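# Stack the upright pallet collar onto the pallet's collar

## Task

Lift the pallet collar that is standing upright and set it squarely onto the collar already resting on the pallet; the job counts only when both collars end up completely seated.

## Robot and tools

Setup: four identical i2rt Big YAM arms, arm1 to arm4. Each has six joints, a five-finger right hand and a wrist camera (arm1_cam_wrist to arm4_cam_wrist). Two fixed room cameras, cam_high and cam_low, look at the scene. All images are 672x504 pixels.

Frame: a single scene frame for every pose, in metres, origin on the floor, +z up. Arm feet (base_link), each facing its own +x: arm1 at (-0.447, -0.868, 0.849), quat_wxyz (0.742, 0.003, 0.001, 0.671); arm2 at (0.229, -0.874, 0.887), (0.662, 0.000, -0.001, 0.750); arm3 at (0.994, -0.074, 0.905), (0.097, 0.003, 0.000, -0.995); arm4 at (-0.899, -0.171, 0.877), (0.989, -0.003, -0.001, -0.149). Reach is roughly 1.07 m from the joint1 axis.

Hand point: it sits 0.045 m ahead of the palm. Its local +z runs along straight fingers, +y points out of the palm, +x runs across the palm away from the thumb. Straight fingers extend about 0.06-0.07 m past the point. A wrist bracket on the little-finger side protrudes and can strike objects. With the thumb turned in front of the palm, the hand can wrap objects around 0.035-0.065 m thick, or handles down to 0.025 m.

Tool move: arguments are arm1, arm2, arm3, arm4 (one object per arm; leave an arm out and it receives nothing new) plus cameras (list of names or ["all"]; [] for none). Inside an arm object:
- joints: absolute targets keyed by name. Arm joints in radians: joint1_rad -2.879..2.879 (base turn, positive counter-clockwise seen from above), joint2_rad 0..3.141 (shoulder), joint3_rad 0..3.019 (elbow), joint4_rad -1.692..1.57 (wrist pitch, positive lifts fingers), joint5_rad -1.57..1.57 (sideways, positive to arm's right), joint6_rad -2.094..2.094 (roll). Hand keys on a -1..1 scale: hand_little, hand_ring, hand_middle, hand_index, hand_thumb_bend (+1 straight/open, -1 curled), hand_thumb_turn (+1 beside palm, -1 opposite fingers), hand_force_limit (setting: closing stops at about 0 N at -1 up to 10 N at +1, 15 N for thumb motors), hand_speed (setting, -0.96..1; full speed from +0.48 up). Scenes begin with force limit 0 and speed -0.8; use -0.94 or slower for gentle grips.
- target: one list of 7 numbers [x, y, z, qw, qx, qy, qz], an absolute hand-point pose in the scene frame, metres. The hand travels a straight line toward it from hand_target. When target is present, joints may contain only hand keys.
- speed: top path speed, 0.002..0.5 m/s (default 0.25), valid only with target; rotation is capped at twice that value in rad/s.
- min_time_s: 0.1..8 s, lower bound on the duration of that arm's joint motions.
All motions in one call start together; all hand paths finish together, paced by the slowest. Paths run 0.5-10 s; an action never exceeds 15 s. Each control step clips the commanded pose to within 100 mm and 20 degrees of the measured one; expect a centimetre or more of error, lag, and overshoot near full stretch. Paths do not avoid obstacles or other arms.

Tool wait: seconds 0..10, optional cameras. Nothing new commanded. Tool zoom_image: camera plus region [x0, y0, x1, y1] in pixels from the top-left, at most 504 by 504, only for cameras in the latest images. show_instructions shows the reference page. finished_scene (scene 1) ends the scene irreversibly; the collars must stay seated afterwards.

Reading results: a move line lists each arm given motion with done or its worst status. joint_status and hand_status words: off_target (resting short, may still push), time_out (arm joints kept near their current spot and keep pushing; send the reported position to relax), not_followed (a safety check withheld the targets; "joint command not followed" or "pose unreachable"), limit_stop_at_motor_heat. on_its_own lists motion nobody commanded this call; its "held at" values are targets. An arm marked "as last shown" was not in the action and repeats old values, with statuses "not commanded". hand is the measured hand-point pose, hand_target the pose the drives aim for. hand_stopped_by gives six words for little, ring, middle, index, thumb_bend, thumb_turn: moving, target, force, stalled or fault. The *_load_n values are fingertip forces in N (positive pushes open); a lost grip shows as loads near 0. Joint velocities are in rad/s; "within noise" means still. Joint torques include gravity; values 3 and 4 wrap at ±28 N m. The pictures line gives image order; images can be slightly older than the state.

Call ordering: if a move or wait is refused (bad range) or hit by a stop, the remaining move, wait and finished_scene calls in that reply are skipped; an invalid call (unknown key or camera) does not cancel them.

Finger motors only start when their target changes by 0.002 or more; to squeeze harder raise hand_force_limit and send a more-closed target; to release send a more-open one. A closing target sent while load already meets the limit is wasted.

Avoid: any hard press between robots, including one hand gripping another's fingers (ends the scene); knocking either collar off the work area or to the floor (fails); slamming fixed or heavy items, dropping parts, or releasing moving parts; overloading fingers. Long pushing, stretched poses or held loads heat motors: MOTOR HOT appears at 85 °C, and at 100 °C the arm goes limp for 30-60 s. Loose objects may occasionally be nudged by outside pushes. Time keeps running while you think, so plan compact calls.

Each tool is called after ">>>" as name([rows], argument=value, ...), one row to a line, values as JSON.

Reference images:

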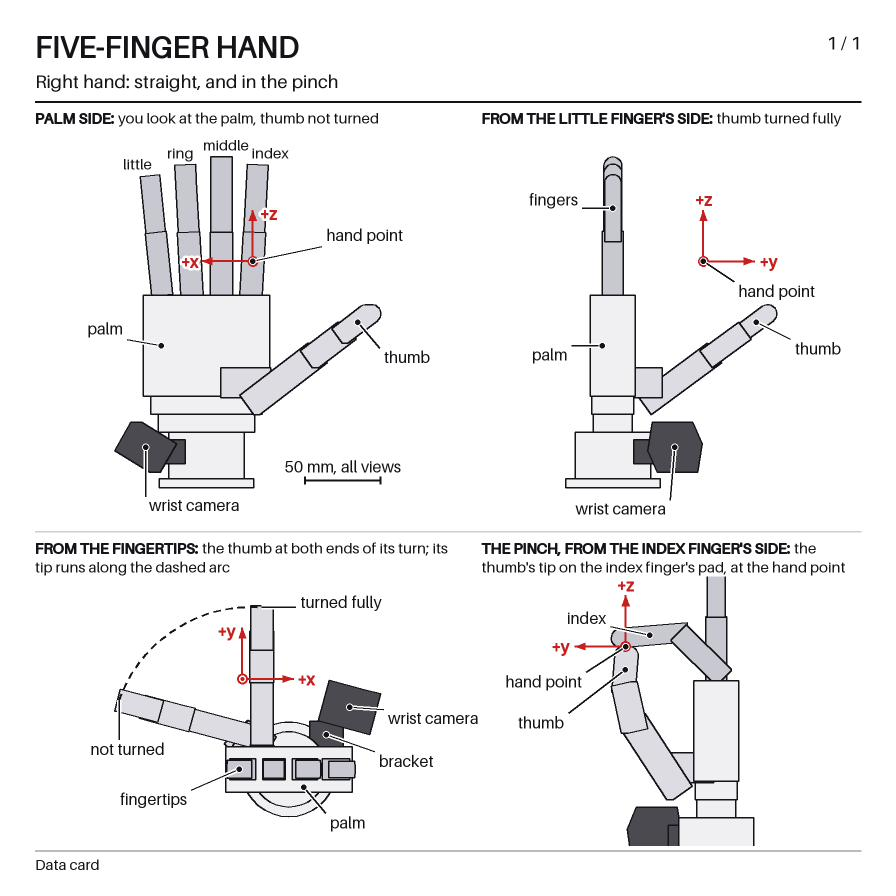

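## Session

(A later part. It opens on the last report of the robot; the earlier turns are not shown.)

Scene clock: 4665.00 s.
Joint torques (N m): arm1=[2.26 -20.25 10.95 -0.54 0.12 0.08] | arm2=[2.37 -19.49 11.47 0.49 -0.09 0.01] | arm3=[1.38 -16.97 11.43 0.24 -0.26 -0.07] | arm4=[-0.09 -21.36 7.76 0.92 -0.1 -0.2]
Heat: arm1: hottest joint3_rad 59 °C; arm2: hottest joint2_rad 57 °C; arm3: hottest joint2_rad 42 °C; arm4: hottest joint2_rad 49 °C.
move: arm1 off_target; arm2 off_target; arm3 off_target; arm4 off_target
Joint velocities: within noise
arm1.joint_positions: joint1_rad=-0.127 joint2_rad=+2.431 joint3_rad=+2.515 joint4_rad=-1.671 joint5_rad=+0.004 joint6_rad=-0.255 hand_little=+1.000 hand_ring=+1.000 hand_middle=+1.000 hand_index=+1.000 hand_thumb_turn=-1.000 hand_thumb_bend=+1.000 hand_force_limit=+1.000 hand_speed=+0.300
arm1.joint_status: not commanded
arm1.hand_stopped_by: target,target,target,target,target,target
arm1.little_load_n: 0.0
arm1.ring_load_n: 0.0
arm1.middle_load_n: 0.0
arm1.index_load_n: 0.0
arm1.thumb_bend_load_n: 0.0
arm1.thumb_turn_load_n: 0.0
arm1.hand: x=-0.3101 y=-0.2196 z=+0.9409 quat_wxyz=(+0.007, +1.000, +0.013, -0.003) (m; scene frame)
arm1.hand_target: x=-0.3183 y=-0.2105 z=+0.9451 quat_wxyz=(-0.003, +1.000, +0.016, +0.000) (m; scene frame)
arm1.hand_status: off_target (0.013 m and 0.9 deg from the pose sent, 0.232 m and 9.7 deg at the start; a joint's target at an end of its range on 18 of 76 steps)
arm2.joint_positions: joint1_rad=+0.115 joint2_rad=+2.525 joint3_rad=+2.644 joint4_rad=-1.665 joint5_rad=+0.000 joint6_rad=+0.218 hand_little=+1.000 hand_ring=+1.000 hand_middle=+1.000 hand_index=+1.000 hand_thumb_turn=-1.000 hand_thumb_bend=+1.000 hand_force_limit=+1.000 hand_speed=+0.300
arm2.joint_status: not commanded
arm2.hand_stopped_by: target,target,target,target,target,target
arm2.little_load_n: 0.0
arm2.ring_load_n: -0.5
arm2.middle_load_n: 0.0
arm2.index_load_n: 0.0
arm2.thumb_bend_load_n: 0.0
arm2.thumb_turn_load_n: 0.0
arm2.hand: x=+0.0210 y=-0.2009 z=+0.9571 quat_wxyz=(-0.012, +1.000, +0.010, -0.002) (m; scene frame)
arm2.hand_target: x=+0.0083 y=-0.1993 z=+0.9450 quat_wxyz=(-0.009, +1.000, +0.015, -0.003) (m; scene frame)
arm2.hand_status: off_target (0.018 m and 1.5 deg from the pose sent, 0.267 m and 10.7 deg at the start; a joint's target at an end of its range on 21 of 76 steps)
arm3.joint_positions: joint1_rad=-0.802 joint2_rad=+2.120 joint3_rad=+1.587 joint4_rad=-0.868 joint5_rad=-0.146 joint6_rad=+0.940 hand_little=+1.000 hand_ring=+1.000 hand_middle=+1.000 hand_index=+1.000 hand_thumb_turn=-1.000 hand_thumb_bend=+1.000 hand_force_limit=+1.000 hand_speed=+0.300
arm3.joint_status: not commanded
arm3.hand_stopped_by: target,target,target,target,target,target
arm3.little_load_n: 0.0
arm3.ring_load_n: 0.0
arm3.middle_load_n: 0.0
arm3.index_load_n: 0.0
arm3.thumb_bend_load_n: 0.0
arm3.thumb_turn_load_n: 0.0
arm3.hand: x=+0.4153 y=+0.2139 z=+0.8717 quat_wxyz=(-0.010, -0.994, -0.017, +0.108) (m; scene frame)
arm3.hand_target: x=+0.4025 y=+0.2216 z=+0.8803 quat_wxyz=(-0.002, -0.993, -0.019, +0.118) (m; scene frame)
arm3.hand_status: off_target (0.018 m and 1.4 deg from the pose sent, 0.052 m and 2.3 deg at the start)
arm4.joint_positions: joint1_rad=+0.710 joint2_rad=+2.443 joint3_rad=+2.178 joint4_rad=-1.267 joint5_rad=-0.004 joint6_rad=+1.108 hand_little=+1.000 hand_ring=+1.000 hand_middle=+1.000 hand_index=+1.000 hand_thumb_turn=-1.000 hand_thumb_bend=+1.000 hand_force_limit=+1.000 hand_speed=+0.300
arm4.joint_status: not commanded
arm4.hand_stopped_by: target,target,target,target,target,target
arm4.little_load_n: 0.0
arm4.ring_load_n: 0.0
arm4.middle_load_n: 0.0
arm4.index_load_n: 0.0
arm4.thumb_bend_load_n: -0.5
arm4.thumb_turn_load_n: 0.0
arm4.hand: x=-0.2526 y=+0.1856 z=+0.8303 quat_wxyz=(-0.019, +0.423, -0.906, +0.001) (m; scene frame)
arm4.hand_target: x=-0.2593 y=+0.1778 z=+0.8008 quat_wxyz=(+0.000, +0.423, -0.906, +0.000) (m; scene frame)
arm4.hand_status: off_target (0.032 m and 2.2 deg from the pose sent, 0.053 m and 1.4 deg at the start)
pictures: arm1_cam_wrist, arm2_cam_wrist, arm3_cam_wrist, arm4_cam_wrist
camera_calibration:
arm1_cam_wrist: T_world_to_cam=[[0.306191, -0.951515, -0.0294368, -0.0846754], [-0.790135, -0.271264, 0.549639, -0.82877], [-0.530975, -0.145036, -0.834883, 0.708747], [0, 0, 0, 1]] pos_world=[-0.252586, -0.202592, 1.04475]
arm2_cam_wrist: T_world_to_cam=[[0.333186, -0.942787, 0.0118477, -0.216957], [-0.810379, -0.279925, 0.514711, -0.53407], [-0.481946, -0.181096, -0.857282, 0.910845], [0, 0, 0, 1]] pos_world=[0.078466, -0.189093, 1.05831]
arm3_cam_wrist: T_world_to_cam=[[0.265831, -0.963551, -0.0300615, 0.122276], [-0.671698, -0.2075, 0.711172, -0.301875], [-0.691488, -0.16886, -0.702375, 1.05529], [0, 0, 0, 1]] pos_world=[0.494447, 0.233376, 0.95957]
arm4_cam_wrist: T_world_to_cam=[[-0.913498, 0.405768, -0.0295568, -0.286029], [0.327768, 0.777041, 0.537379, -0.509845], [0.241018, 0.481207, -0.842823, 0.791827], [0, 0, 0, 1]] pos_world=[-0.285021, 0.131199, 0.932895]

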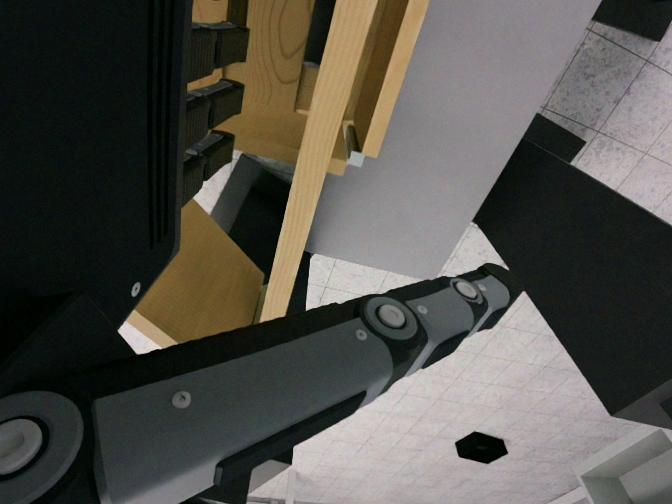

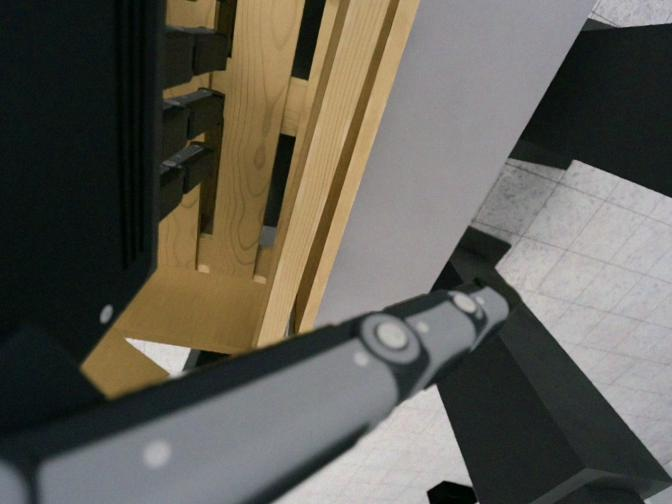

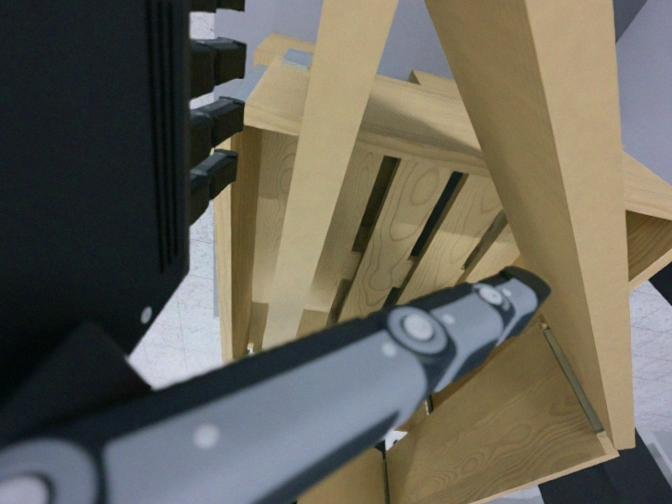

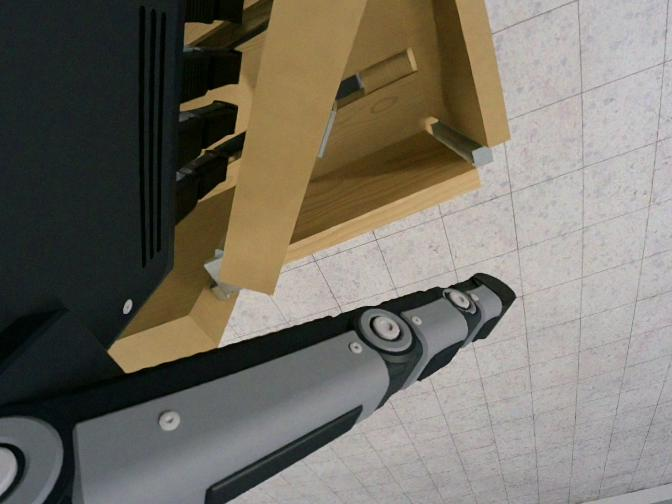

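>>> move(arm1={"target": [-0.318, -0.225, 0.788, 0, 0.9999, 0.0157, 0], "speed": 0.1}, arm2={"target": [0.008, -0.217, 0.772, 0, 0.9999, 0.0157, 0], "speed": 0.1}, arm3={"target": [0.398, 0.214, 0.80, 0.0023, 0.9929, 0.0191, -0.1175], "speed": 0.06, "joints": {"hand_thumb_bend": 0.6}}, arm4={"target": [-0.2575, 0.173, 0.758, 0, 0.4226, -0.9063, 0], "speed": 0.06}, cameras=["arm1_cam_wrist", "arm2_cam_wrist", "arm3_cam_wrist", "arm4_cam_wrist"])

Scene clock: 4673.77 s.
Joint torques (N m): arm1=[1.73 -20.37 7.56 0.06 0.14 0.02] | arm2=[2.37 -19.78 6.83 1.35 -0.06 0.03] | arm3=[2.02 -17.73 7.64 1.13 -0.18 0] | arm4=[-0.56 -21.48 7.62 0.94 -0.1 -0.27]
Heat: arm1: hottest joint3_rad 59 °C; arm2: hottest joint2_rad 55 °C; arm3: hottest joint2_rad 42 °C; arm4: hottest joint2_rad 49 °C.
move: arm1 done; arm2 off_target; arm3 done; arm4 off_target
Joint velocities: within noise
arm1.joint_positions: joint1_rad=-0.127 joint2_rad=+2.443 joint3_rad=+2.151 joint4_rad=-1.283 joint5_rad=+0.004 joint6_rad=-0.255 hand_little=+1.000 hand_ring=+1.000 hand_middle=+1.000 hand_index=+1.000 hand_thumb_turn=-1.000 hand_thumb_bend=+1.000 hand_force_limit=+1.000 hand_speed=+0.300
arm1.joint_status: not commanded
arm1.hand_stopped_by: target,target,target,target,target,target
arm1.little_load_n: 0.0
arm1.ring_load_n: 0.0
arm1.middle_load_n: 0.0
arm1.index_load_n: 0.0
arm1.thumb_bend_load_n: 0.0
arm1.thumb_turn_load_n: 0.0
arm1.hand: x=-0.3129 y=-0.2278 z=+0.7947 quat_wxyz=(+0.000, +1.000, +0.013, -0.001) (m; scene frame)
arm1.hand_target: x=-0.3181 y=-0.2251 z=+0.7880 quat_wxyz=(+0.000, +1.000, +0.016, +0.000) (m; scene frame)
arm1.hand_status: done (0.009 m and 0.3 deg from the pose sent, 0.153 m and 0.9 deg at the start)
arm2.joint_positions: joint1_rad=+0.120 joint2_rad=+2.550 joint3_rad=+2.279 joint4_rad=-1.267 joint5_rad=+0.000 joint6_rad=+0.220 hand_little=+1.000 hand_ring=+1.000 hand_middle=+1.000 hand_index=+1.000 hand_thumb_turn=-1.000 hand_thumb_bend=+1.000 hand_force_limit=+1.000 hand_speed=+0.300
arm2.joint_status: not commanded
arm2.hand_stopped_by: target,target,target,target,target,target
arm2.little_load_n: 0.0
arm2.ring_load_n: 0.0
arm2.middle_load_n: 0.0
arm2.index_load_n: 0.0
arm2.thumb_bend_load_n: 0.0
arm2.thumb_turn_load_n: 0.0
arm2.hand: x=+0.0185 y=-0.2068 z=+0.8006 quat_wxyz=(-0.016, +1.000, +0.012, -0.003) (m; scene frame)
arm2.hand_target: x=+0.0087 y=-0.2179 z=+0.7727 quat_wxyz=(+0.000, +1.000, +0.016, +0.000) (m; scene frame)
arm2.hand_status: off_target (0.032 m and 1.9 deg from the pose sent, 0.186 m and 1.5 deg at the start)
arm3.joint_positions: joint1_rad=-0.795 joint2_rad=+2.234 joint3_rad=+1.587 joint4_rad=-0.735 joint5_rad=-0.145 joint6_rad=+0.946 hand_little=+1.000 hand_ring=+1.000 hand_middle=+1.000 hand_index=+1.000 hand_thumb_turn=-1.000 hand_thumb_bend=+0.600 hand_force_limit=+1.000 hand_speed=+0.300
arm3.joint_status: all done
arm3.hand_stopped_by: target,target,target,target,target,target
arm3.little_load_n: 0.0
arm3.ring_load_n: 0.0
arm3.middle_load_n: 0.0
arm3.index_load_n: 0.0
arm3.thumb_bend_load_n: 0.0
arm3.thumb_turn_load_n: 0.0
arm3.hand: x=+0.4039 y=+0.2166 z=+0.8051 quat_wxyz=(-0.005, -0.993, -0.019, +0.115) (m; scene frame)
arm3.hand_target: x=+0.3981 y=+0.2140 z=+0.8002 quat_wxyz=(-0.002, -0.993, -0.019, +0.118) (m; scene frame)
arm3.hand_status: done (0.008 m and 0.4 deg from the pose sent, 0.074 m and 1.4 deg at the start)
arm4.joint_positions: joint1_rad=+0.710 joint2_rad=+2.491 joint3_rad=+2.154 joint4_rad=-1.196 joint5_rad=-0.004 joint6_rad=+1.108 hand_little=+1.000 hand_ring=+1.000 hand_middle=+1.000 hand_index=+1.000 hand_thumb_turn=-1.000 hand_thumb_bend=+1.000 hand_force_limit=+1.000 hand_speed=+0.300
arm4.joint_status: not commanded
arm4.hand_stopped_by: target,target,target,target,target,target
arm4.little_load_n: 0.0
arm4.ring_load_n: 0.0
arm4.middle_load_n: 0.0
arm4.index_load_n: 0.0
arm4.thumb_bend_load_n: 0.0
arm4.thumb_turn_load_n: 0.0
arm4.hand: x=-0.2523 y=+0.1855 z=+0.7876 quat_wxyz=(-0.018, +0.423, -0.906, +0.001) (m; scene frame)
arm4.hand_target: x=-0.2584 y=+0.1729 z=+0.7587 quat_wxyz=(+0.000, +0.423, -0.906, +0.000) (m; scene frame)
arm4.hand_status: off_target (0.033 m and 2.1 deg from the pose sent, 0.074 m and 2.2 deg at the start)
pictures: arm1_cam_wrist, arm2_cam_wrist, arm3_cam_wrist, arm4_cam_wrist
camera_calibration:
arm1_cam_wrist: T_world_to_cam=[[0.306194, -0.951088, -0.0409401, -0.0867508], [-0.791841, -0.278326, 0.54362, -0.750181], [-0.528425, -0.134035, -0.838332, 0.589995], [0, 0, 0, 1]] pos_world=[-0.255693, -0.212223, 0.898874]
arm2_cam_wrist: T_world_to_cam=[[0.336788, -0.941575, 0.00309863, -0.212632], [-0.808197, -0.287389, 0.514027, -0.458202], [-0.483105, -0.175623, -0.857768, 0.775984], [0, 0, 0, 1]] pos_world=[0.0761755, -0.195611, 0.901801]
arm3_cam_wrist: T_world_to_cam=[[0.266369, -0.96289, -0.0434858, 0.136419], [-0.661248, -0.215377, 0.718585, -0.270077], [-0.701284, -0.162654, -0.694078, 0.99703], [0, 0, 0, 1]] pos_world=[0.484276, 0.235359, 0.892022]
arm4_cam_wrist: T_world_to_cam=[[-0.913533, 0.405757, -0.0286037, -0.287685], [0.328474, 0.777357, 0.536489, -0.486169], [0.239919, 0.480705, -0.843423, 0.756091], [0, 0, 0, 1]] pos_world=[-0.284516, 0.131201, 0.890299]

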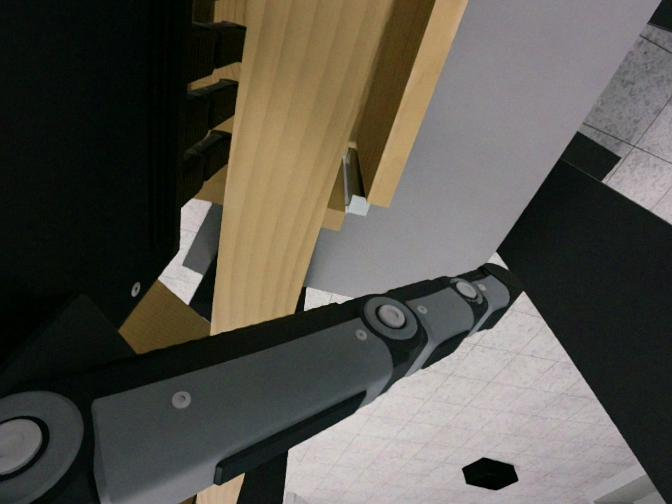

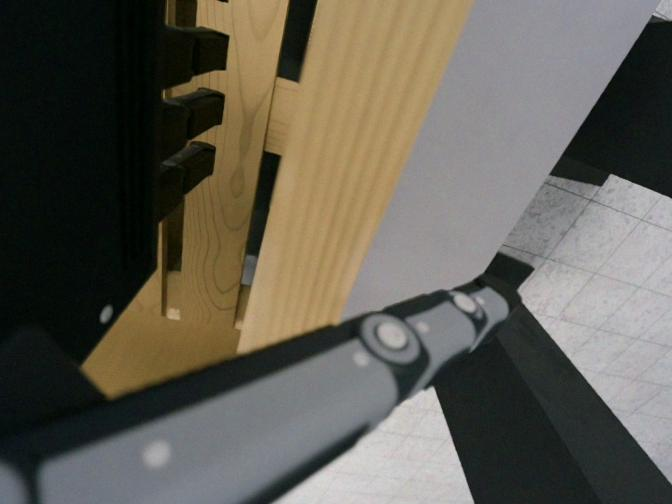

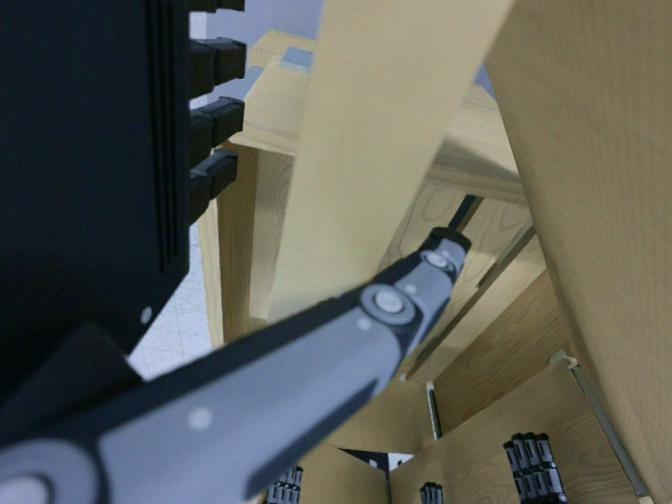

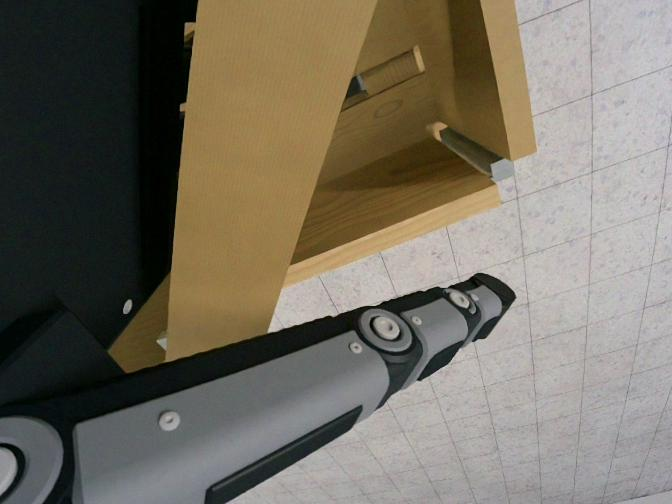

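>>> move(arm1={"target": [-0.318, -0.233, 0.780, 0, 0.9999, 0.0157, 0], "speed": 0.06}, arm2={"target": [0.005, -0.2285, 0.769, 0, 0.9999, 0.0157, 0], "speed": 0.06}, arm3={"target": [0.402, 0.200, 0.790, 0.0023, 0.9929, 0.0191, -0.1175], "speed": 0.06}, arm4={"target": [-0.263, 0.177, 0.757, 0, 0.4226, -0.9063, 0], "speed": 0.06}, cameras=["arm1_cam_wrist", "arm2_cam_wrist", "arm3_cam_wrist", "arm4_cam_wrist"])

Scene clock: 4681.00 s.
Joint torques (N m): arm1=[1.49 -21.54 7.27 0.03 0.13 0] | arm2=[2.32 -21.48 5.71 1.61 -0.08 0.06] | arm3=[2.55 -17.79 6.9 1.17 -0.18 0.01] | arm4=[0.03 -22.12 7.39 0.92 -0.09 -0.19]
Heat: arm1: hottest joint3_rad 58 °C; arm2: hottest joint2_rad 55 °C; arm3: hottest joint2_rad 43 °C; arm4: hottest joint2_rad 50 °C.
move: arm1 done; arm2 off_target; arm3 done; arm4 off_target
Joint velocities: within noise
arm1.joint_positions: joint1_rad=-0.127 joint2_rad=+2.443 joint3_rad=+2.099 joint4_rad=-1.245 joint5_rad=+0.004 joint6_rad=-0.255 hand_little=+1.000 hand_ring=+1.000 hand_middle=+1.000 hand_index=+1.000 hand_thumb_turn=-1.000 hand_thumb_bend=+1.000 hand_force_limit=+1.000 hand_speed=+0.300
arm1.joint_status: not commanded
arm1.hand_stopped_by: target,target,target,target,target,target
arm1.little_load_n: 0.0
arm1.ring_load_n: 0.0
arm1.middle_load_n: 0.0
arm1.index_load_n: 0.0
arm1.thumb_bend_load_n: 0.0
arm1.thumb_turn_load_n: 0.0
arm1.hand: x=-0.3153 y=-0.2379 z=+0.7766 quat_wxyz=(+0.008, +1.000, +0.013, -0.003) (m; scene frame)
arm1.hand_target: x=-0.3182 y=-0.2331 z=+0.7799 quat_wxyz=(+0.000, +1.000, +0.016, +0.000) (m; scene frame)
arm1.hand_status: done (0.006 m and 1.0 deg from the pose sent, 0.017 m and 0.3 deg at the start)
arm2.joint_positions: joint1_rad=+0.129 joint2_rad=+2.550 joint3_rad=+2.219 joint4_rad=-1.235 joint5_rad=+0.000 joint6_rad=+0.225 hand_little=+1.000 hand_ring=+1.000 hand_middle=+1.000 hand_index=+1.000 hand_thumb_turn=-1.000 hand_thumb_bend=+1.000 hand_force_limit=+1.000 hand_speed=+0.300
arm2.joint_status: not commanded
arm2.hand_stopped_by: target,target,target,target,target,target
arm2.little_load_n: 0.0
arm2.ring_load_n: 0.0
arm2.middle_load_n: 0.0
arm2.index_load_n: 0.0
arm2.thumb_bend_load_n: 0.0
arm2.thumb_turn_load_n: 0.0
arm2.hand: x=+0.0162 y=-0.2222 z=+0.7802 quat_wxyz=(-0.003, +1.000, +0.014, +0.000) (m; scene frame)
arm2.hand_target: x=+0.0051 y=-0.2288 z=+0.7692 quat_wxyz=(+0.000, +1.000, +0.016, +0.000) (m; scene frame)
arm2.hand_status: off_target (0.017 m and 0.4 deg from the pose sent, 0.041 m and 1.9 deg at the start)
arm3.joint_positions: joint1_rad=-0.780 joint2_rad=+2.234 joint3_rad=+1.546 joint4_rad=-0.694 joint5_rad=-0.142 joint6_rad=+0.961 hand_little=+1.000 hand_ring=+1.000 hand_middle=+1.000 hand_index=+1.000 hand_thumb_turn=-1.000 hand_thumb_bend=+0.600 hand_force_limit=+1.000 hand_speed=+0.300
arm3.joint_status: not commanded
arm3.hand_stopped_by: target,target,target,target,target,target
arm3.little_load_n: 0.0
arm3.ring_load_n: 0.0
arm3.middle_load_n: 0.0
arm3.index_load_n: 0.0
arm3.thumb_bend_load_n: 0.0
arm3.thumb_turn_load_n: 0.0
arm3.hand: x=+0.4070 y=+0.2031 z=+0.7927 quat_wxyz=(-0.005, -0.993, -0.019, +0.115) (m; scene frame)
arm3.hand_target: x=+0.4020 y=+0.1999 z=+0.7902 quat_wxyz=(-0.002, -0.993, -0.019, +0.118) (m; scene frame)
arm3.hand_status: done (0.006 m and 0.5 deg from the pose sent, 0.022 m and 0.4 deg at the start)
arm4.joint_positions: joint1_rad=+0.710 joint2_rad=+2.491 joint3_rad=+2.136 joint4_rad=-1.184 joint5_rad=-0.004 joint6_rad=+1.108 hand_little=+1.000 hand_ring=+1.000 hand_middle=+1.000 hand_index=+1.000 hand_thumb_turn=-1.000 hand_thumb_bend=+1.000 hand_force_limit=+1.000 hand_speed=+0.300
arm4.joint_status: not commanded
arm4.hand_stopped_by: target,target,target,target,target,target
arm4.little_load_n: 0.0
arm4.ring_load_n: 0.0
arm4.middle_load_n: -0.5
arm4.index_load_n: 0.0
arm4.thumb_bend_load_n: 0.0
arm4.thumb_turn_load_n: 0.0
arm4.hand: x=-0.2561 y=+0.1839 z=+0.7810 quat_wxyz=(-0.015, +0.424, -0.906, +0.001) (m; scene frame)
arm4.hand_target: x=-0.2636 y=+0.1769 z=+0.7576 quat_wxyz=(+0.000, +0.423, -0.906, +0.000) (m; scene frame)
arm4.hand_status: off_target (0.026 m and 1.7 deg from the pose sent, 0.034 m and 2.1 deg at the start)
pictures: arm1_cam_wrist, arm2_cam_wrist, arm3_cam_wrist, arm4_cam_wrist
camera_calibration:
arm1_cam_wrist: T_world_to_cam=[[0.306192, -0.951563, -0.0278313, -0.106562], [-0.789926, -0.27028, 0.550423, -0.747899], [-0.531284, -0.146551, -0.834422, 0.565368], [0, 0, 0, 1]] pos_world=[-0.257785, -0.220688, 0.88045]
arm2_cam_wrist: T_world_to_cam=[[0.339872, -0.939968, 0.0307884, -0.247596], [-0.810566, -0.276167, 0.516444, -0.45347], [-0.476938, -0.200481, -0.855767, 0.747424], [0, 0, 0, 1]] pos_world=[0.0730586, -0.208121, 0.881436]
arm3_cam_wrist: T_world_to_cam=[[0.267126, -0.962739, -0.0421644, 0.12065], [-0.662086, -0.215146, 0.717882, -0.261235], [-0.700204, -0.163848, -0.694887, 0.988799], [0, 0, 0, 1]] pos_world=[0.487172, 0.221964, 0.879727]
arm4_cam_wrist: T_world_to_cam=[[-0.913684, 0.405723, -0.0238863, -0.294414], [0.331786, 0.778541, 0.532722, -0.476542], [0.234734, 0.478814, -0.845953, 0.753215], [0, 0, 0, 1]] pos_world=[-0.287696, 0.129808, 0.884017]

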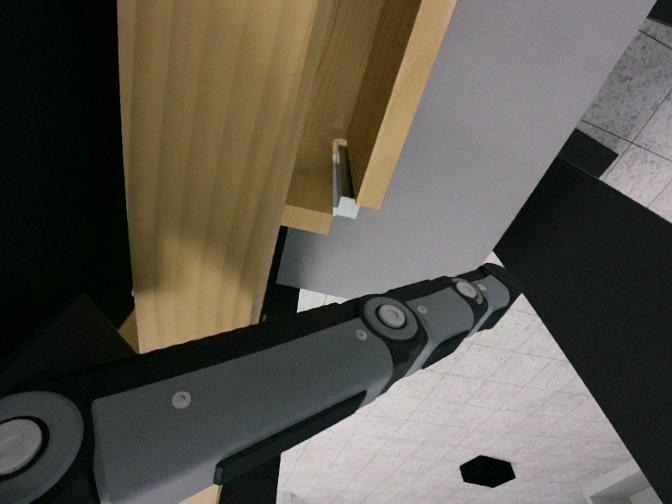

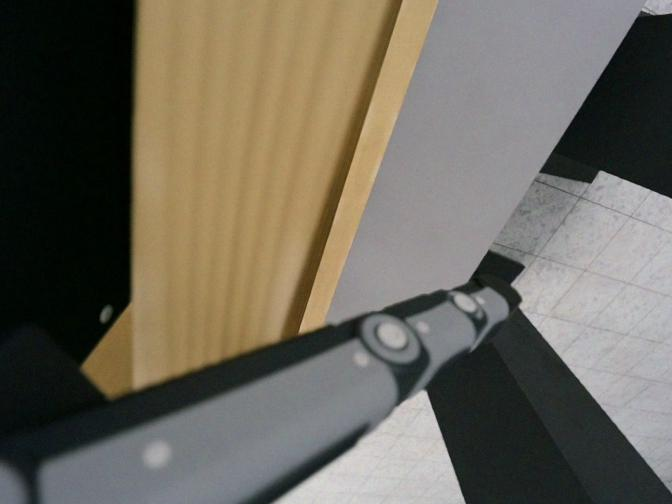

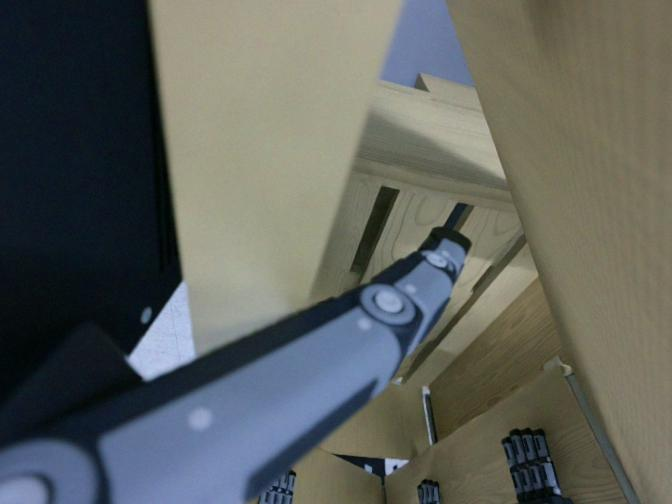

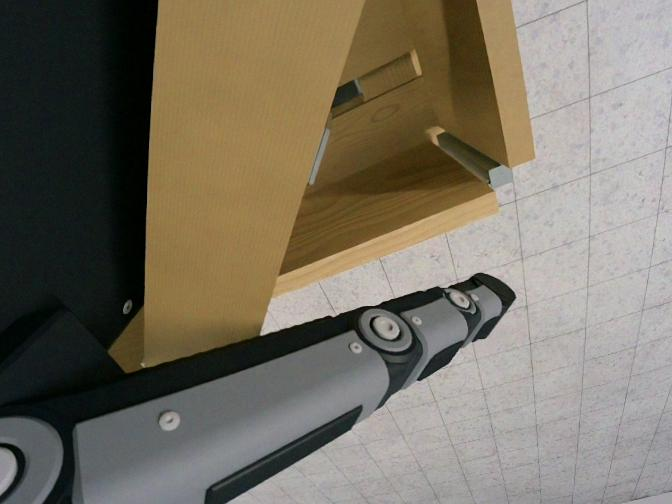

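>>> move(arm1={"target": [-0.318, -0.233, 0.794, 0, 0.9999, 0.0157, 0], "speed": 0.06}, arm2={"target": [0.005, -0.2288, 0.796, 0, 0.9999, 0.0157, 0], "speed": 0.06}, arm3={"target": [0.402, 0.194, 0.792, 0.0023, 0.9929, 0.0191, -0.1175], "speed": 0.06}, arm4={"target": [-0.266, 0.179, 0.757, 0, 0.4226, -0.9063, 0], "speed": 0.06}, cameras=[])

>>> move(arm1={"joints": {"hand_thumb_bend": -0.95, "hand_speed": 0.0, "hand_force_limit": 1.0}}, arm2={"joints": {"hand_thumb_bend": -0.95, "hand_speed": 0.0, "hand_force_limit": 1.0}}, arm3={"joints": {"hand_thumb_bend": -0.95, "hand_speed": 0.0, "hand_force_limit": 1.0}}, arm4={"joints": {"hand_thumb_bend": -0.95, "hand_speed": 0.0, "hand_force_limit": 1.0}}, cameras=["arm1_cam_wrist", "arm2_cam_wrist", "arm3_cam_wrist", "arm4_cam_wrist"])

Scene clock: 4688.13 s.
Joint torques (N m): arm1=[1.49 -22.83 7.88 -0.55 0.12 -0.01] | arm2=[2.43 -23.88 6.39 0.46 -0.07 0.04] | arm3=[2.08 -18.2 6.74 1.18 -0.17 0.02] | arm4=[0.38 -22.53 7.35 0.9 -0.1 -0.14]
Heat: arm1: hottest joint3_rad 57 °C; arm2: hottest joint2_rad 55 °C; arm3: hottest joint2_rad 44 °C; arm4: hottest joint2_rad 50 °C.
move: arm1 off_target; arm2 off_target; arm3 done; arm4 off_target
Joint velocities: within noise
arm1.joint_positions: joint1_rad=-0.127 joint2_rad=+2.443 joint3_rad=+2.099 joint4_rad=-1.252 joint5_rad=+0.004 joint6_rad=-0.255 hand_little=+1.000 hand_ring=+1.000 hand_middle=+1.000 hand_index=+1.000 hand_thumb_turn=-1.000 hand_thumb_bend=+1.000 hand_force_limit=+1.000 hand_speed=+0.300
arm1.joint_status: not commanded
arm1.hand_stopped_by: target,target,target,target,target,target
arm1.little_load_n: 0.0
arm1.ring_load_n: 0.0
arm1.middle_load_n: 0.0
arm1.index_load_n: 0.0
arm1.thumb_bend_load_n: 0.0
arm1.thumb_turn_load_n: 0.0
arm1.hand: x=-0.3157 y=-0.2396 z=+0.7771 quat_wxyz=(+0.011, +1.000, +0.013, -0.004) (m; scene frame)
arm1.hand_target: x=-0.3182 y=-0.2332 z=+0.7937 quat_wxyz=(+0.000, +1.000, +0.016, +0.000) (m; scene frame)
arm1.hand_status: off_target (0.018 m and 1.4 deg from the pose sent, 0.018 m and 1.0 deg at the start)
arm2.joint_positions: joint1_rad=+0.129 joint2_rad=+2.545 joint3_rad=+2.219 joint4_rad=-1.247 joint5_rad=+0.000 joint6_rad=+0.228 hand_little=+1.000 hand_ring=+1.000 hand_middle=+1.000 hand_index=+1.000 hand_thumb_turn=-1.000 hand_thumb_bend=+1.000 hand_force_limit=+1.000 hand_speed=+0.300
arm2.joint_status: not commanded
arm2.hand_stopped_by: target,target,target,target,target,target
arm2.little_load_n: 0.0
arm2.ring_load_n: 0.0
arm2.middle_load_n: -0.5
arm2.index_load_n: 0.0
arm2.thumb_bend_load_n: 0.0
arm2.thumb_turn_load_n: 0.0
arm2.hand: x=+0.0165 y=-0.2241 z=+0.7841 quat_wxyz=(+0.001, +1.000, +0.012, +0.001) (m; scene frame)
arm2.hand_target: x=+0.0050 y=-0.2288 z=+0.7957 quat_wxyz=(+0.000, +1.000, +0.016, +0.000) (m; scene frame)
arm2.hand_status: off_target (0.017 m and 0.4 deg from the pose sent, 0.020 m and 0.4 deg at the start)
arm3.joint_positions: joint1_rad=-0.773 joint2_rad=+2.234 joint3_rad=+1.534 joint4_rad=-0.689 joint5_rad=-0.140 joint6_rad=+0.969 hand_little=+1.000 hand_ring=+1.000 hand_middle=+1.000 hand_index=+1.000 hand_thumb_turn=-1.000 hand_thumb_bend=+0.600 hand_force_limit=+1.000 hand_speed=+0.300
arm3.joint_status: not commanded
arm3.hand_stopped_by: target,target,target,target,target,target
arm3.little_load_n: 0.0
arm3.ring_load_n: 0.0
arm3.middle_load_n: 0.0
arm3.index_load_n: -0.5
arm3.thumb_bend_load_n: 0.0
arm3.thumb_turn_load_n: 0.0
arm3.hand: x=+0.4090 y=+0.1972 z=+0.7888 quat_wxyz=(-0.007, -0.994, -0.018, +0.111) (m; scene frame)
arm3.hand_target: x=+0.4019 y=+0.1940 z=+0.7922 quat_wxyz=(-0.002, -0.993, -0.019, +0.118) (m; scene frame)
arm3.hand_status: done (0.008 m and 1.0 deg from the pose sent, 0.011 m and 0.5 deg at the start)
arm4.joint_positions: joint1_rad=+0.710 joint2_rad=+2.491 joint3_rad=+2.125 joint4_rad=-1.178 joint5_rad=-0.004 joint6_rad=+1.108 hand_little=+1.000 hand_ring=+1.000 hand_middle=+1.000 hand_index=+1.000 hand_thumb_turn=-1.000 hand_thumb_bend=+1.000 hand_force_limit=+1.000 hand_speed=+0.300
arm4.joint_status: not commanded
arm4.hand_stopped_by: target,target,target,target,target,target
arm4.little_load_n: 0.0
arm4.ring_load_n: 0.0
arm4.middle_load_n: 0.0
arm4.index_load_n: 0.0
arm4.thumb_bend_load_n: 0.0
arm4.thumb_turn_load_n: 0.0
arm4.hand: x=-0.2586 y=+0.1827 z=+0.7770 quat_wxyz=(-0.013, +0.424, -0.906, +0.001) (m; scene frame)
arm4.hand_target: x=-0.2663 y=+0.1790 z=+0.7575 quat_wxyz=(+0.000, +0.423, -0.906, +0.000) (m; scene frame)
arm4.hand_status: off_target (0.022 m and 1.4 deg from the pose sent, 0.026 m and 1.7 deg at the start)
pictures: none
No camera images: "cameras" was empty.

Scene clock: 4689.87 s.
Joint torques (N m): arm1=[1.44 -22.24 7.9 -0.2 0.21 0.08] | arm2=[2.08 -22.65 6.41 1.37 -0.01 -0.01] | arm3=[1.32 -17.9 7.28 1.21 -0.85 -0.17] | arm4=[-0.44 -22.07 7.54 1.01 -0.08 -0.49]
Heat: arm1: hottest joint3_rad 57 °C; arm2: hottest joint2_rad 56 °C; arm3: hottest joint2_rad 44 °C; arm4: hottest joint2_rad 50 °C.
move: arm1 off_target; arm2 off_target; arm3 off_target; arm4 off_target
Joint velocities: within noise
arm1.joint_positions: joint1_rad=-0.127 joint2_rad=+2.437 joint3_rad=+2.099 joint4_rad=-1.263 joint5_rad=+0.002 joint6_rad=-0.263 hand_little=+1.000 hand_ring=+1.000 hand_middle=+1.000 hand_index=+1.000 hand_thumb_turn=-1.000 hand_thumb_bend=-0.394 hand_force_limit=+1.000 hand_speed=+0.000
arm1.joint_status: hand_thumb_bend off_target (ended at -0.394, target -0.950); the others done
arm1.hand_stopped_by: target,target,target,target,force,target
arm1.little_load_n: 0.0
arm1.ring_load_n: 0.0
arm1.middle_load_n: 0.0
arm1.index_load_n: 0.0
arm1.thumb_bend_load_n: 18.0
arm1.thumb_turn_load_n: 7.5
arm1.hand: x=-0.3160 y=-0.2414 z=+0.7812 quat_wxyz=(+0.013, +1.000, +0.017, -0.005) (m; scene frame)
arm1.hand_target: x=-0.3182 y=-0.2332 z=+0.7938 quat_wxyz=(+0.000, +1.000, +0.016, +0.000) (m; scene frame)
arm1.hand_status: not commanded
arm2.joint_positions: joint1_rad=+0.132 joint2_rad=+2.534 joint3_rad=+2.219 joint4_rad=-1.272 joint5_rad=-0.002 joint6_rad=+0.234 hand_little=+1.000 hand_ring=+1.000 hand_middle=+1.000 hand_index=+1.000 hand_thumb_turn=-1.000 hand_thumb_bend=-0.399 hand_force_limit=+1.000 hand_speed=+0.000
arm2.joint_status: hand_thumb_bend off_target (ended at -0.399, target -0.950); the others done
arm2.hand_stopped_by: target,target,target,target,force,target
arm2.little_load_n: 0.0
arm2.ring_load_n: 0.0
arm2.middle_load_n: 0.0
arm2.index_load_n: 0.0
arm2.thumb_bend_load_n: 21.0
arm2.thumb_turn_load_n: 1.5
arm2.hand: x=+0.0145 y=-0.2286 z=+0.7928 quat_wxyz=(+0.007, +1.000, +0.011, +0.002) (m; scene frame)
arm2.hand_target: x=+0.0052 y=-0.2287 z=+0.7958 quat_wxyz=(+0.000, +1.000, +0.016, +0.000) (m; scene frame)
arm2.hand_status: not commanded
arm3.joint_positions: joint1_rad=-0.761 joint2_rad=+2.229 joint3_rad=+1.528 joint4_rad=-0.689 joint5_rad=-0.124 joint6_rad=+0.987 hand_little=+1.000 hand_ring=+1.000 hand_middle=+1.000 hand_index=+1.000 hand_thumb_turn=-1.000 hand_thumb_bend=-0.379 hand_force_limit=+1.000 hand_speed=+0.000
arm3.joint_status: hand_thumb_bend off_target (ended at -0.379, target -0.950); the others done
arm3.hand_stopped_by: target,target,target,target,force,target
arm3.little_load_n: 0.0
arm3.ring_load_n: 0.0
arm3.middle_load_n: 0.0
arm3.index_load_n: 0.0
arm3.thumb_bend_load_n: 20.0
arm3.thumb_turn_load_n: 6.5
arm3.hand: x=+0.4073 y=+0.1925 z=+0.7888 quat_wxyz=(-0.002, -0.994, -0.014, +0.107) (m; scene frame)
arm3.hand_target: x=+0.4020 y=+0.1939 z=+0.7920 quat_wxyz=(-0.003, -0.993, -0.019, +0.117) (m; scene frame)
arm3.hand_status: not commanded
arm4.joint_positions: joint1_rad=+0.720 joint2_rad=+2.486 joint3_rad=+2.122 joint4_rad=-1.180 joint5_rad=-0.004 joint6_rad=+1.142 hand_little=+1.000 hand_ring=+1.000 hand_middle=+1.000 hand_index=+1.000 hand_thumb_turn=-1.000 hand_thumb_bend=-0.267 hand_force_limit=+1.000 hand_speed=+0.000
arm4.joint_status: hand_thumb_bend off_target (ended at -0.267, target -0.950); the others done
arm4.hand_stopped_by: target,target,target,target,force,target
arm4.little_load_n: 0.0
arm4.ring_load_n: 0.0
arm4.middle_load_n: 0.0
arm4.index_load_n: 0.0
arm4.thumb_bend_load_n: 13.0
arm4.thumb_turn_load_n: 3.5
arm4.hand: x=-0.2605 y=+0.1897 z=+0.7798 quat_wxyz=(-0.013, +0.413, -0.911, +0.001) (m; scene frame)
arm4.hand_target: x=-0.2663 y=+0.1788 z=+0.7573 quat_wxyz=(+0.000, +0.423, -0.906, +0.000) (m; scene frame)
arm4.hand_status: not commanded
pictures: arm1_cam_wrist, arm2_cam_wrist, arm3_cam_wrist, arm4_cam_wrist
camera_calibration:
arm1_cam_wrist: T_world_to_cam=[[0.313748, -0.949316, -0.0190139, -0.113583], [-0.784892, -0.270571, 0.557437, -0.755886], [-0.534329, -0.159971, -0.830001, 0.56064], [0, 0, 0, 1]] pos_world=[-0.258086, -0.222661, 0.884531]
arm2_cam_wrist: T_world_to_cam=[[0.335107, -0.940811, 0.0507669, -0.26943], [-0.813578, -0.261772, 0.519197, -0.461822], [-0.475177, -0.21529, -0.853145, 0.750637], [0, 0, 0, 1]] pos_world=[0.0712453, -0.212771, 0.893857]
arm3_cam_wrist: T_world_to_cam=[[0.258186, -0.965148, -0.0427763, 0.114708], [-0.675947, -0.212103, 0.705768, -0.246012], [-0.690243, -0.153305, -0.707151, 0.988132], [0, 0, 0, 1]] pos_world=[0.486145, 0.210016, 0.877292]
arm4_cam_wrist: T_world_to_cam=[[-0.903946, 0.427172, -0.0201397, -0.305347], [0.352516, 0.770971, 0.530411, -0.470387], [0.242104, 0.472364, -0.847501, 0.754782], [0, 0, 0, 1]] pos_world=[-0.292935, 0.136559, 0.883028]

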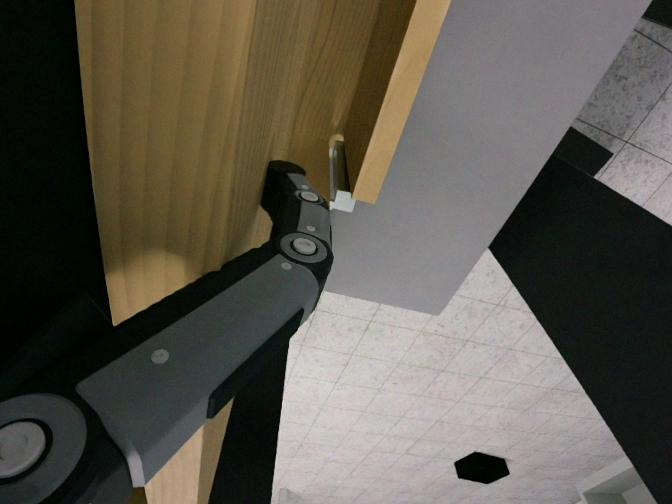

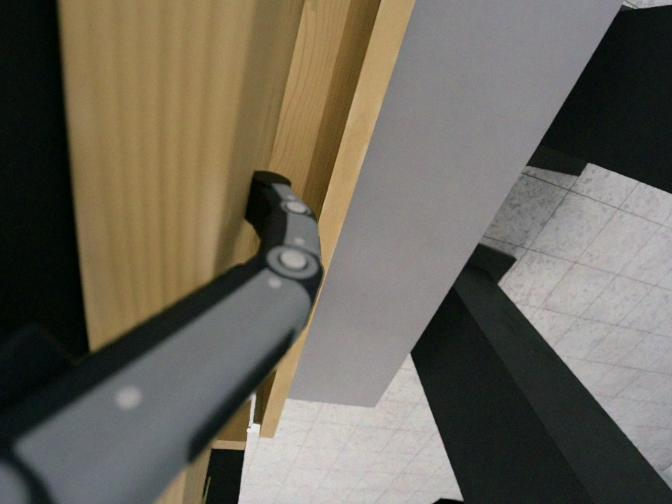

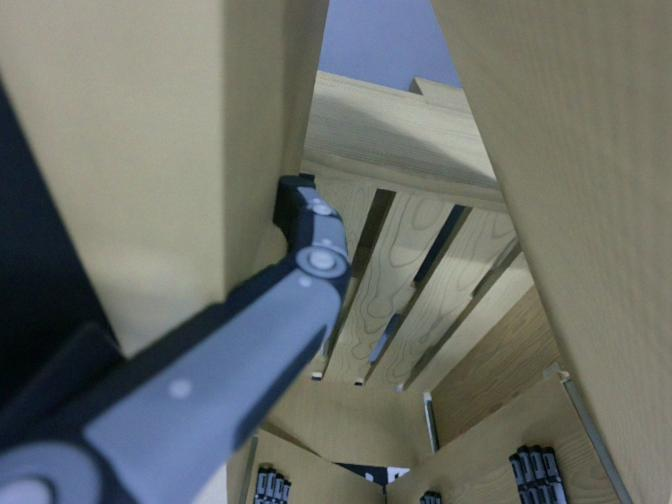

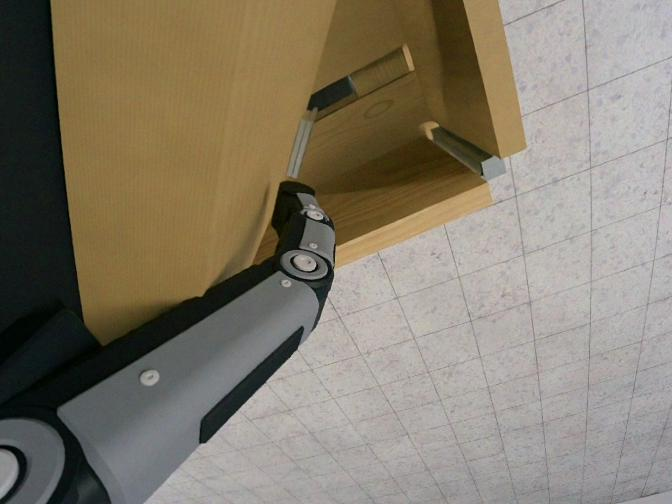

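>>> move(arm3={"target": [0.402, 0.194, 0.806, 0.0023, 0.9929, 0.0191, -0.1175], "speed": 0.1, "joints": {"hand_thumb_bend": 0.4, "hand_speed": 0.3}}, arm4={"target": [-0.266, 0.181, 0.788, 0, 0.4226, -0.9063, 0], "speed": 0.1, "joints": {"hand_thumb_bend": 0.4, "hand_speed": 0.3}}, cameras=[])

>>> move(arm3={"joints": {"hand_thumb_bend": -0.95, "hand_speed": 0.0, "hand_force_limit": 1.0}}, arm4={"joints": {"hand_thumb_bend": -0.95, "hand_speed": 0.0, "hand_force_limit": 1.0}}, cameras=[])

Scene clock: 4696.67 s.
Joint torques (N m): arm1=[1.49 -22.3 7.94 -0.17 0.21 0.08] | arm2=[2.08 -22.59 6.42 1.37 0.01 -0.03] | arm3=[1.38 -20.01 7.46 0.12 -0.44 -0.14] | arm4=[-0.32 -24.12 8.81 -0.16 0 -0.32]
Heat: arm1: hottest joint3_rad 57 °C; arm2: hottest joint2_rad 57 °C; arm3: hottest joint2_rad 44 °C; arm4: hottest joint2_rad 51 °C.
move: arm3 off_target; arm4 done
Joint velocities: within noise
arm1, arm2: as last shown
arm1.joint_positions: joint1_rad=-0.127 joint2_rad=+2.437 joint3_rad=+2.099 joint4_rad=-1.263 joint5_rad=+0.002 joint6_rad=-0.262 hand_little=+1.000 hand_ring=+1.000 hand_middle=+1.000 hand_index=+1.000 hand_thumb_turn=-1.000 hand_thumb_bend=-0.394 hand_force_limit=+1.000 hand_speed=+0.000
arm1.hand: x=-0.3161 y=-0.2414 z=+0.7812 quat_wxyz=(+0.013, +1.000, +0.017, -0.005) (m; scene frame)
arm2.joint_positions: joint1_rad=+0.132 joint2_rad=+2.534 joint3_rad=+2.219 joint4_rad=-1.272 joint5_rad=-0.003 joint6_rad=+0.235 hand_little=+1.000 hand_ring=+1.000 hand_middle=+1.000 hand_index=+1.000 hand_thumb_turn=-1.000 hand_thumb_bend=-0.399 hand_force_limit=+1.000 hand_speed=+0.000
arm2.thumb_turn_load_n: 1.0
arm2.hand: x=+0.0144 y=-0.2286 z=+0.7928 quat_wxyz=(+0.008, +1.000, +0.010, +0.001) (m; scene frame)
arm3.joint_positions: joint1_rad=-0.761 joint2_rad=+2.229 joint3_rad=+1.528 joint4_rad=-0.691 joint5_rad=-0.134 joint6_rad=+0.986 hand_little=+1.000 hand_ring=+1.000 hand_middle=+1.000 hand_index=+1.000 hand_thumb_turn=-1.000 hand_thumb_bend=+0.400 hand_force_limit=+1.000 hand_speed=+0.300
arm3.joint_status: all done
arm3.hand_stopped_by: target,target,target,target,target,target
arm3.little_load_n: 0.0
arm3.ring_load_n: 0.0
arm3.middle_load_n: 0.0
arm3.index_load_n: 0.0
arm3.thumb_bend_load_n: 0.0
arm3.thumb_turn_load_n: 0.0
arm3.hand: x=+0.4068 y=+0.1906 z=+0.7899 quat_wxyz=(-0.007, -0.994, -0.015, +0.109) (m; scene frame)
arm3.hand_target: x=+0.4020 y=+0.1939 z=+0.8060 quat_wxyz=(-0.002, -0.993, -0.019, +0.118) (m; scene frame)
arm3.hand_status: off_target (0.017 m and 1.2 deg from the pose sent, 0.018 m and 1.4 deg at the start)
arm4.joint_positions: joint1_rad=+0.720 joint2_rad=+2.480 joint3_rad=+2.122 joint4_rad=-1.207 joint5_rad=-0.007 joint6_rad=+1.129 hand_little=+1.000 hand_ring=+1.000 hand_middle=+1.000 hand_index=+1.000 hand_thumb_turn=-1.000 hand_thumb_bend=+0.400 hand_force_limit=+1.000 hand_speed=+0.300
arm4.joint_status: all done
arm4.hand_stopped_by: target,target,target,target,target,target
arm4.little_load_n: 0.0
arm4.ring_load_n: 0.0
arm4.middle_load_n: 0.0
arm4.index_load_n: 0.0
arm4.thumb_bend_load_n: 0.0
arm4.thumb_turn_load_n: 0.0
arm4.hand: x=-0.2668 y=+0.1875 z=+0.7841 quat_wxyz=(-0.002, +0.419, -0.908, +0.000) (m; scene frame)
arm4.hand_target: x=-0.2660 y=+0.1809 z=+0.7879 quat_wxyz=(+0.000, +0.422, -0.906, +0.000) (m; scene frame)
arm4.hand_status: done (0.008 m and 0.6 deg from the pose sent, 0.013 m and 1.9 deg at the start)
pictures: none
No camera images: "cameras" was empty.

Scene clock: 4698.00 s.
Joint torques (N m): arm1=[1.61 -22.3 7.94 -0.16 0.22 0.08] | arm2=[1.9 -22.53 6.41 1.4 0.02 -0.02] | arm3=[1.38 -19.49 7.41 0.13 -0.89 -0.15] | arm4=[-0.26 -24.35 8.81 -0.06 -0.16 -0.48]
Heat: arm1: hottest joint3_rad 57 °C; arm2: hottest joint2_rad 57 °C; arm3: hottest joint2_rad 44 °C; arm4: hottest joint2_rad 51 °C.
move: arm3 off_target; arm4 off_target
Joint velocities: within noise
arm1, arm2: as last shown
arm1.thumb_bend_load_n: 18.5
arm1.hand: x=-0.3160 y=-0.2414 z=+0.7812 quat_wxyz=(+0.013, +1.000, +0.017, -0.005) (m; scene frame)
arm1.hand_target: x=-0.3181 y=-0.2332 z=+0.7938 quat_wxyz=(+0.000, +1.000, +0.016, +0.000) (m; scene frame)
arm2.thumb_bend_load_n: 20.5
arm3.joint_positions: joint1_rad=-0.761 joint2_rad=+2.227 joint3_rad=+1.528 joint4_rad=-0.691 joint5_rad=-0.123 joint6_rad=+0.987 hand_little=+1.000 hand_ring=+1.000 hand_middle=+1.000 hand_index=+1.000 hand_thumb_turn=-1.000 hand_thumb_bend=-0.380 hand_force_limit=+1.000 hand_speed=+0.000
arm3.joint_status: hand_thumb_bend off_target (ended at -0.380, target -0.950); the others done
arm3.hand_stopped_by: target,target,target,target,force,target
arm3.little_load_n: 0.0
arm3.ring_load_n: 0.0
arm3.middle_load_n: 0.0
arm3.index_load_n: 0.0
arm3.thumb_bend_load_n: 21.0
arm3.thumb_turn_load_n: 6.5
arm3.hand: x=+0.4074 y=+0.1926 z=+0.7898 quat_wxyz=(-0.002, -0.994, -0.014, +0.106) (m; scene frame)
arm3.hand_target: x=+0.4020 y=+0.1939 z=+0.8059 quat_wxyz=(-0.002, -0.993, -0.019, +0.118) (m; scene frame)
arm3.hand_status: not commanded
arm4.joint_positions: joint1_rad=+0.720 joint2_rad=+2.479 joint3_rad=+2.122 joint4_rad=-1.210 joint5_rad=-0.002 joint6_rad=+1.145 hand_little=+1.000 hand_ring=+1.000 hand_middle=+1.000 hand_index=+1.000 hand_thumb_turn=-1.000 hand_thumb_bend=-0.368 hand_force_limit=+1.000 hand_speed=+0.000
arm4.joint_status: hand_thumb_bend off_target (ended at -0.368, target -0.950); the others done
arm4.hand_stopped_by: target,target,target,target,force,target
arm4.little_load_n: 0.0
arm4.ring_load_n: 0.0
arm4.middle_load_n: 0.0
arm4.index_load_n: 0.0
arm4.thumb_bend_load_n: 20.5
arm4.thumb_turn_load_n: 2.0
arm4.hand: x=-0.2660 y=+0.1868 z=+0.7843 quat_wxyz=(-0.001, +0.412, -0.911, +0.002) (m; scene frame)
arm4.hand_target: x=-0.2660 y=+0.1810 z=+0.7880 quat_wxyz=(+0.000, +0.423, -0.906, +0.000) (m; scene frame)
arm4.hand_status: not commanded
pictures: none
No camera images: "cameras" was empty.

>>> move(arm1={"target": [-0.3182, -0.2332, 0.7938, -0.0958, 0.9953, 0.0156, -0.0015], "speed": 0.06}, arm2={"target": [0.0052, -0.2287, 0.7958, -0.0915, 0.9957, 0.0156, -0.0014], "speed": 0.06}, arm3={"target": [0.402, 0.1939, 0.806, -0.0799, 0.9897, 0.0093, -0.1187], "speed": 0.06}, arm4={"target": [-0.266, 0.181, 0.788, 0.0276, -0.4217, 0.9044, -0.0593], "speed": 0.06}, cameras=["cam_low"])

Scene clock: 4709.00 s.
Joint torques (N m): arm1=[0.85 -22.36 6.46 0.84 -0.56 0.07] | arm2=[2.2 -22.53 5.46 2.32 0.67 -0.01] | arm3=[2.2 -19.37 6.17 1.47 1.72 0.1] | arm4=[1.85 -24.06 7.25 1.48 1.79 -0.44]
Heat: arm1: hottest joint3_rad 56 °C; arm2: hottest joint2_rad 59 °C; arm3: hottest joint2_rad 44 °C; arm4: hottest joint2_rad 49 °C.
move: arm1 off_target; arm2 off_target; arm3 off_target; arm4 off_target
Joint velocities: within noise
arm1.joint_positions: joint1_rad=-0.135 joint2_rad=+2.300 joint3_rad=+1.846 joint4_rad=-0.983 joint5_rad=-0.029 joint6_rad=-0.272 hand_little=+1.000 hand_ring=+1.000 hand_middle=+1.000 hand_index=+1.000 hand_thumb_turn=-1.000 hand_thumb_bend=-0.376 hand_force_limit=+1.000 hand_speed=+0.000
arm1.joint_status: not commanded
arm1.hand_stopped_by: target,target,target,target,force,target
arm1.little_load_n: 0.0
arm1.ring_load_n: 0.0
arm1.middle_load_n: 0.0
arm1.index_load_n: 0.0
arm1.thumb_bend_load_n: 38.0
arm1.thumb_turn_load_n: 5.0
arm1.hand: x=-0.3170 y=-0.2434 z=+0.7763 quat_wxyz=(-0.070, +0.997, +0.019, +0.000) (m; scene frame)
arm1.hand_target: x=-0.3182 y=-0.2334 z=+0.7939 quat_wxyz=(-0.095, +0.995, +0.016, -0.002) (m; scene frame)
arm1.hand_status: off_target (0.020 m and 3.0 deg from the pose sent, 0.015 m and 12.5 deg at the start)
arm2.joint_positions: joint1_rad=+0.141 joint2_rad=+2.394 joint3_rad=+1.943 joint4_rad=-0.980 joint5_rad=+0.025 joint6_rad=+0.242 hand_little=+1.000 hand_ring=+1.000 hand_middle=+1.000 hand_index=+1.000 hand_thumb_turn=-1.000 hand_thumb_bend=-0.394 hand_force_limit=+1.000 hand_speed=+0.000
arm2.joint_status: not commanded
arm2.hand_stopped_by: target,target,target,target,force,target
arm2.little_load_n: 0.0
arm2.ring_load_n: 0.0
arm2.middle_load_n: 0.0
arm2.index_load_n: 0.0
arm2.thumb_bend_load_n: 43.0
arm2.thumb_turn_load_n: 5.5
arm2.hand: x=+0.0141 y=-0.2321 z=+0.7849 quat_wxyz=(-0.071, +0.997, +0.011, -0.004) (m; scene frame)
arm2.hand_target: x=+0.0051 y=-0.2289 z=+0.7958 quat_wxyz=(-0.091, +0.996, +0.016, -0.002) (m; scene frame)
arm2.hand_status: off_target (0.014 m and 2.5 deg from the pose sent, 0.010 m and 11.4 deg at the start)
arm3.joint_positions: joint1_rad=-0.731 joint2_rad=+2.174 joint3_rad=+1.441 joint4_rad=-0.589 joint5_rad=-0.034 joint6_rad=+1.009 hand_little=+1.000 hand_ring=+1.000 hand_middle=+1.000 hand_index=+1.000 hand_thumb_turn=-1.000 hand_thumb_bend=-0.377 hand_force_limit=+1.000 hand_speed=+0.000
arm3.joint_status: not commanded
arm3.hand_stopped_by: target,target,target,target,force,target
arm3.little_load_n: 0.0
arm3.ring_load_n: 0.0
arm3.middle_load_n: 0.5
arm3.index_load_n: 0.0
arm3.thumb_bend_load_n: 37.5
arm3.thumb_turn_load_n: 7.5
arm3.hand: x=+0.4101 y=+0.1881 z=+0.7915 quat_wxyz=(+0.051, -0.992, -0.015, +0.112) (m; scene frame)
arm3.hand_target: x=+0.4021 y=+0.1938 z=+0.8062 quat_wxyz=(+0.079, -0.990, -0.009, +0.119) (m; scene frame)
arm3.hand_status: off_target (0.018 m and 3.5 deg from the pose sent, 0.017 m and 9.5 deg at the start)
arm4.joint_positions: joint1_rad=+0.724 joint2_rad=+2.426 joint3_rad=+2.057 joint4_rad=-1.158 joint5_rad=+0.062 joint6_rad=+1.169 hand_little=+1.000 hand_ring=+1.000 hand_middle=+1.000 hand_index=+1.000 hand_thumb_turn=-1.000 hand_thumb_bend=-0.335 hand_force_limit=+1.000 hand_speed=+0.000
arm4.joint_status: not commanded
arm4.hand_stopped_by: target,target,target,target,force,target
arm4.little_load_n: 0.0
arm4.ring_load_n: 0.0
arm4.middle_load_n: 0.0
arm4.index_load_n: 0.0
arm4.thumb_bend_load_n: 46.0
arm4.thumb_turn_load_n: 7.0
arm4.hand: x=-0.2612 y=+0.1779 z=+0.7943 quat_wxyz=(-0.022, +0.401, -0.915, +0.034) (m; scene frame)
arm4.hand_target: x=-0.2659 y=+0.1808 z=+0.7883 quat_wxyz=(-0.026, +0.421, -0.905, +0.059) (m; scene frame)
arm4.hand_status: off_target (0.009 m and 4.0 deg from the pose sent, 0.007 m and 7.3 deg at the start)
pictures: cam_low

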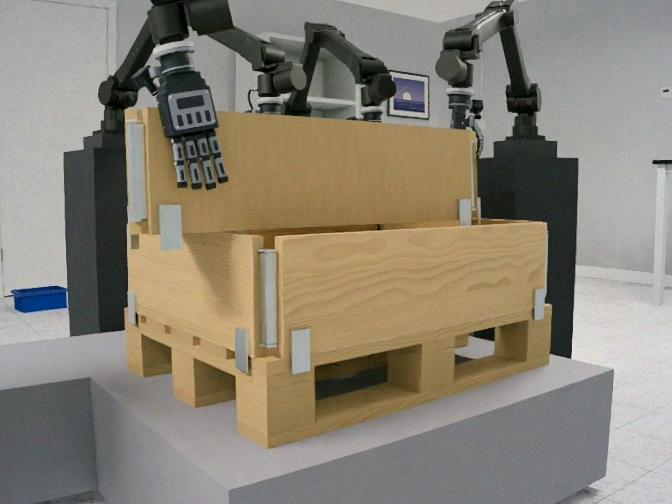

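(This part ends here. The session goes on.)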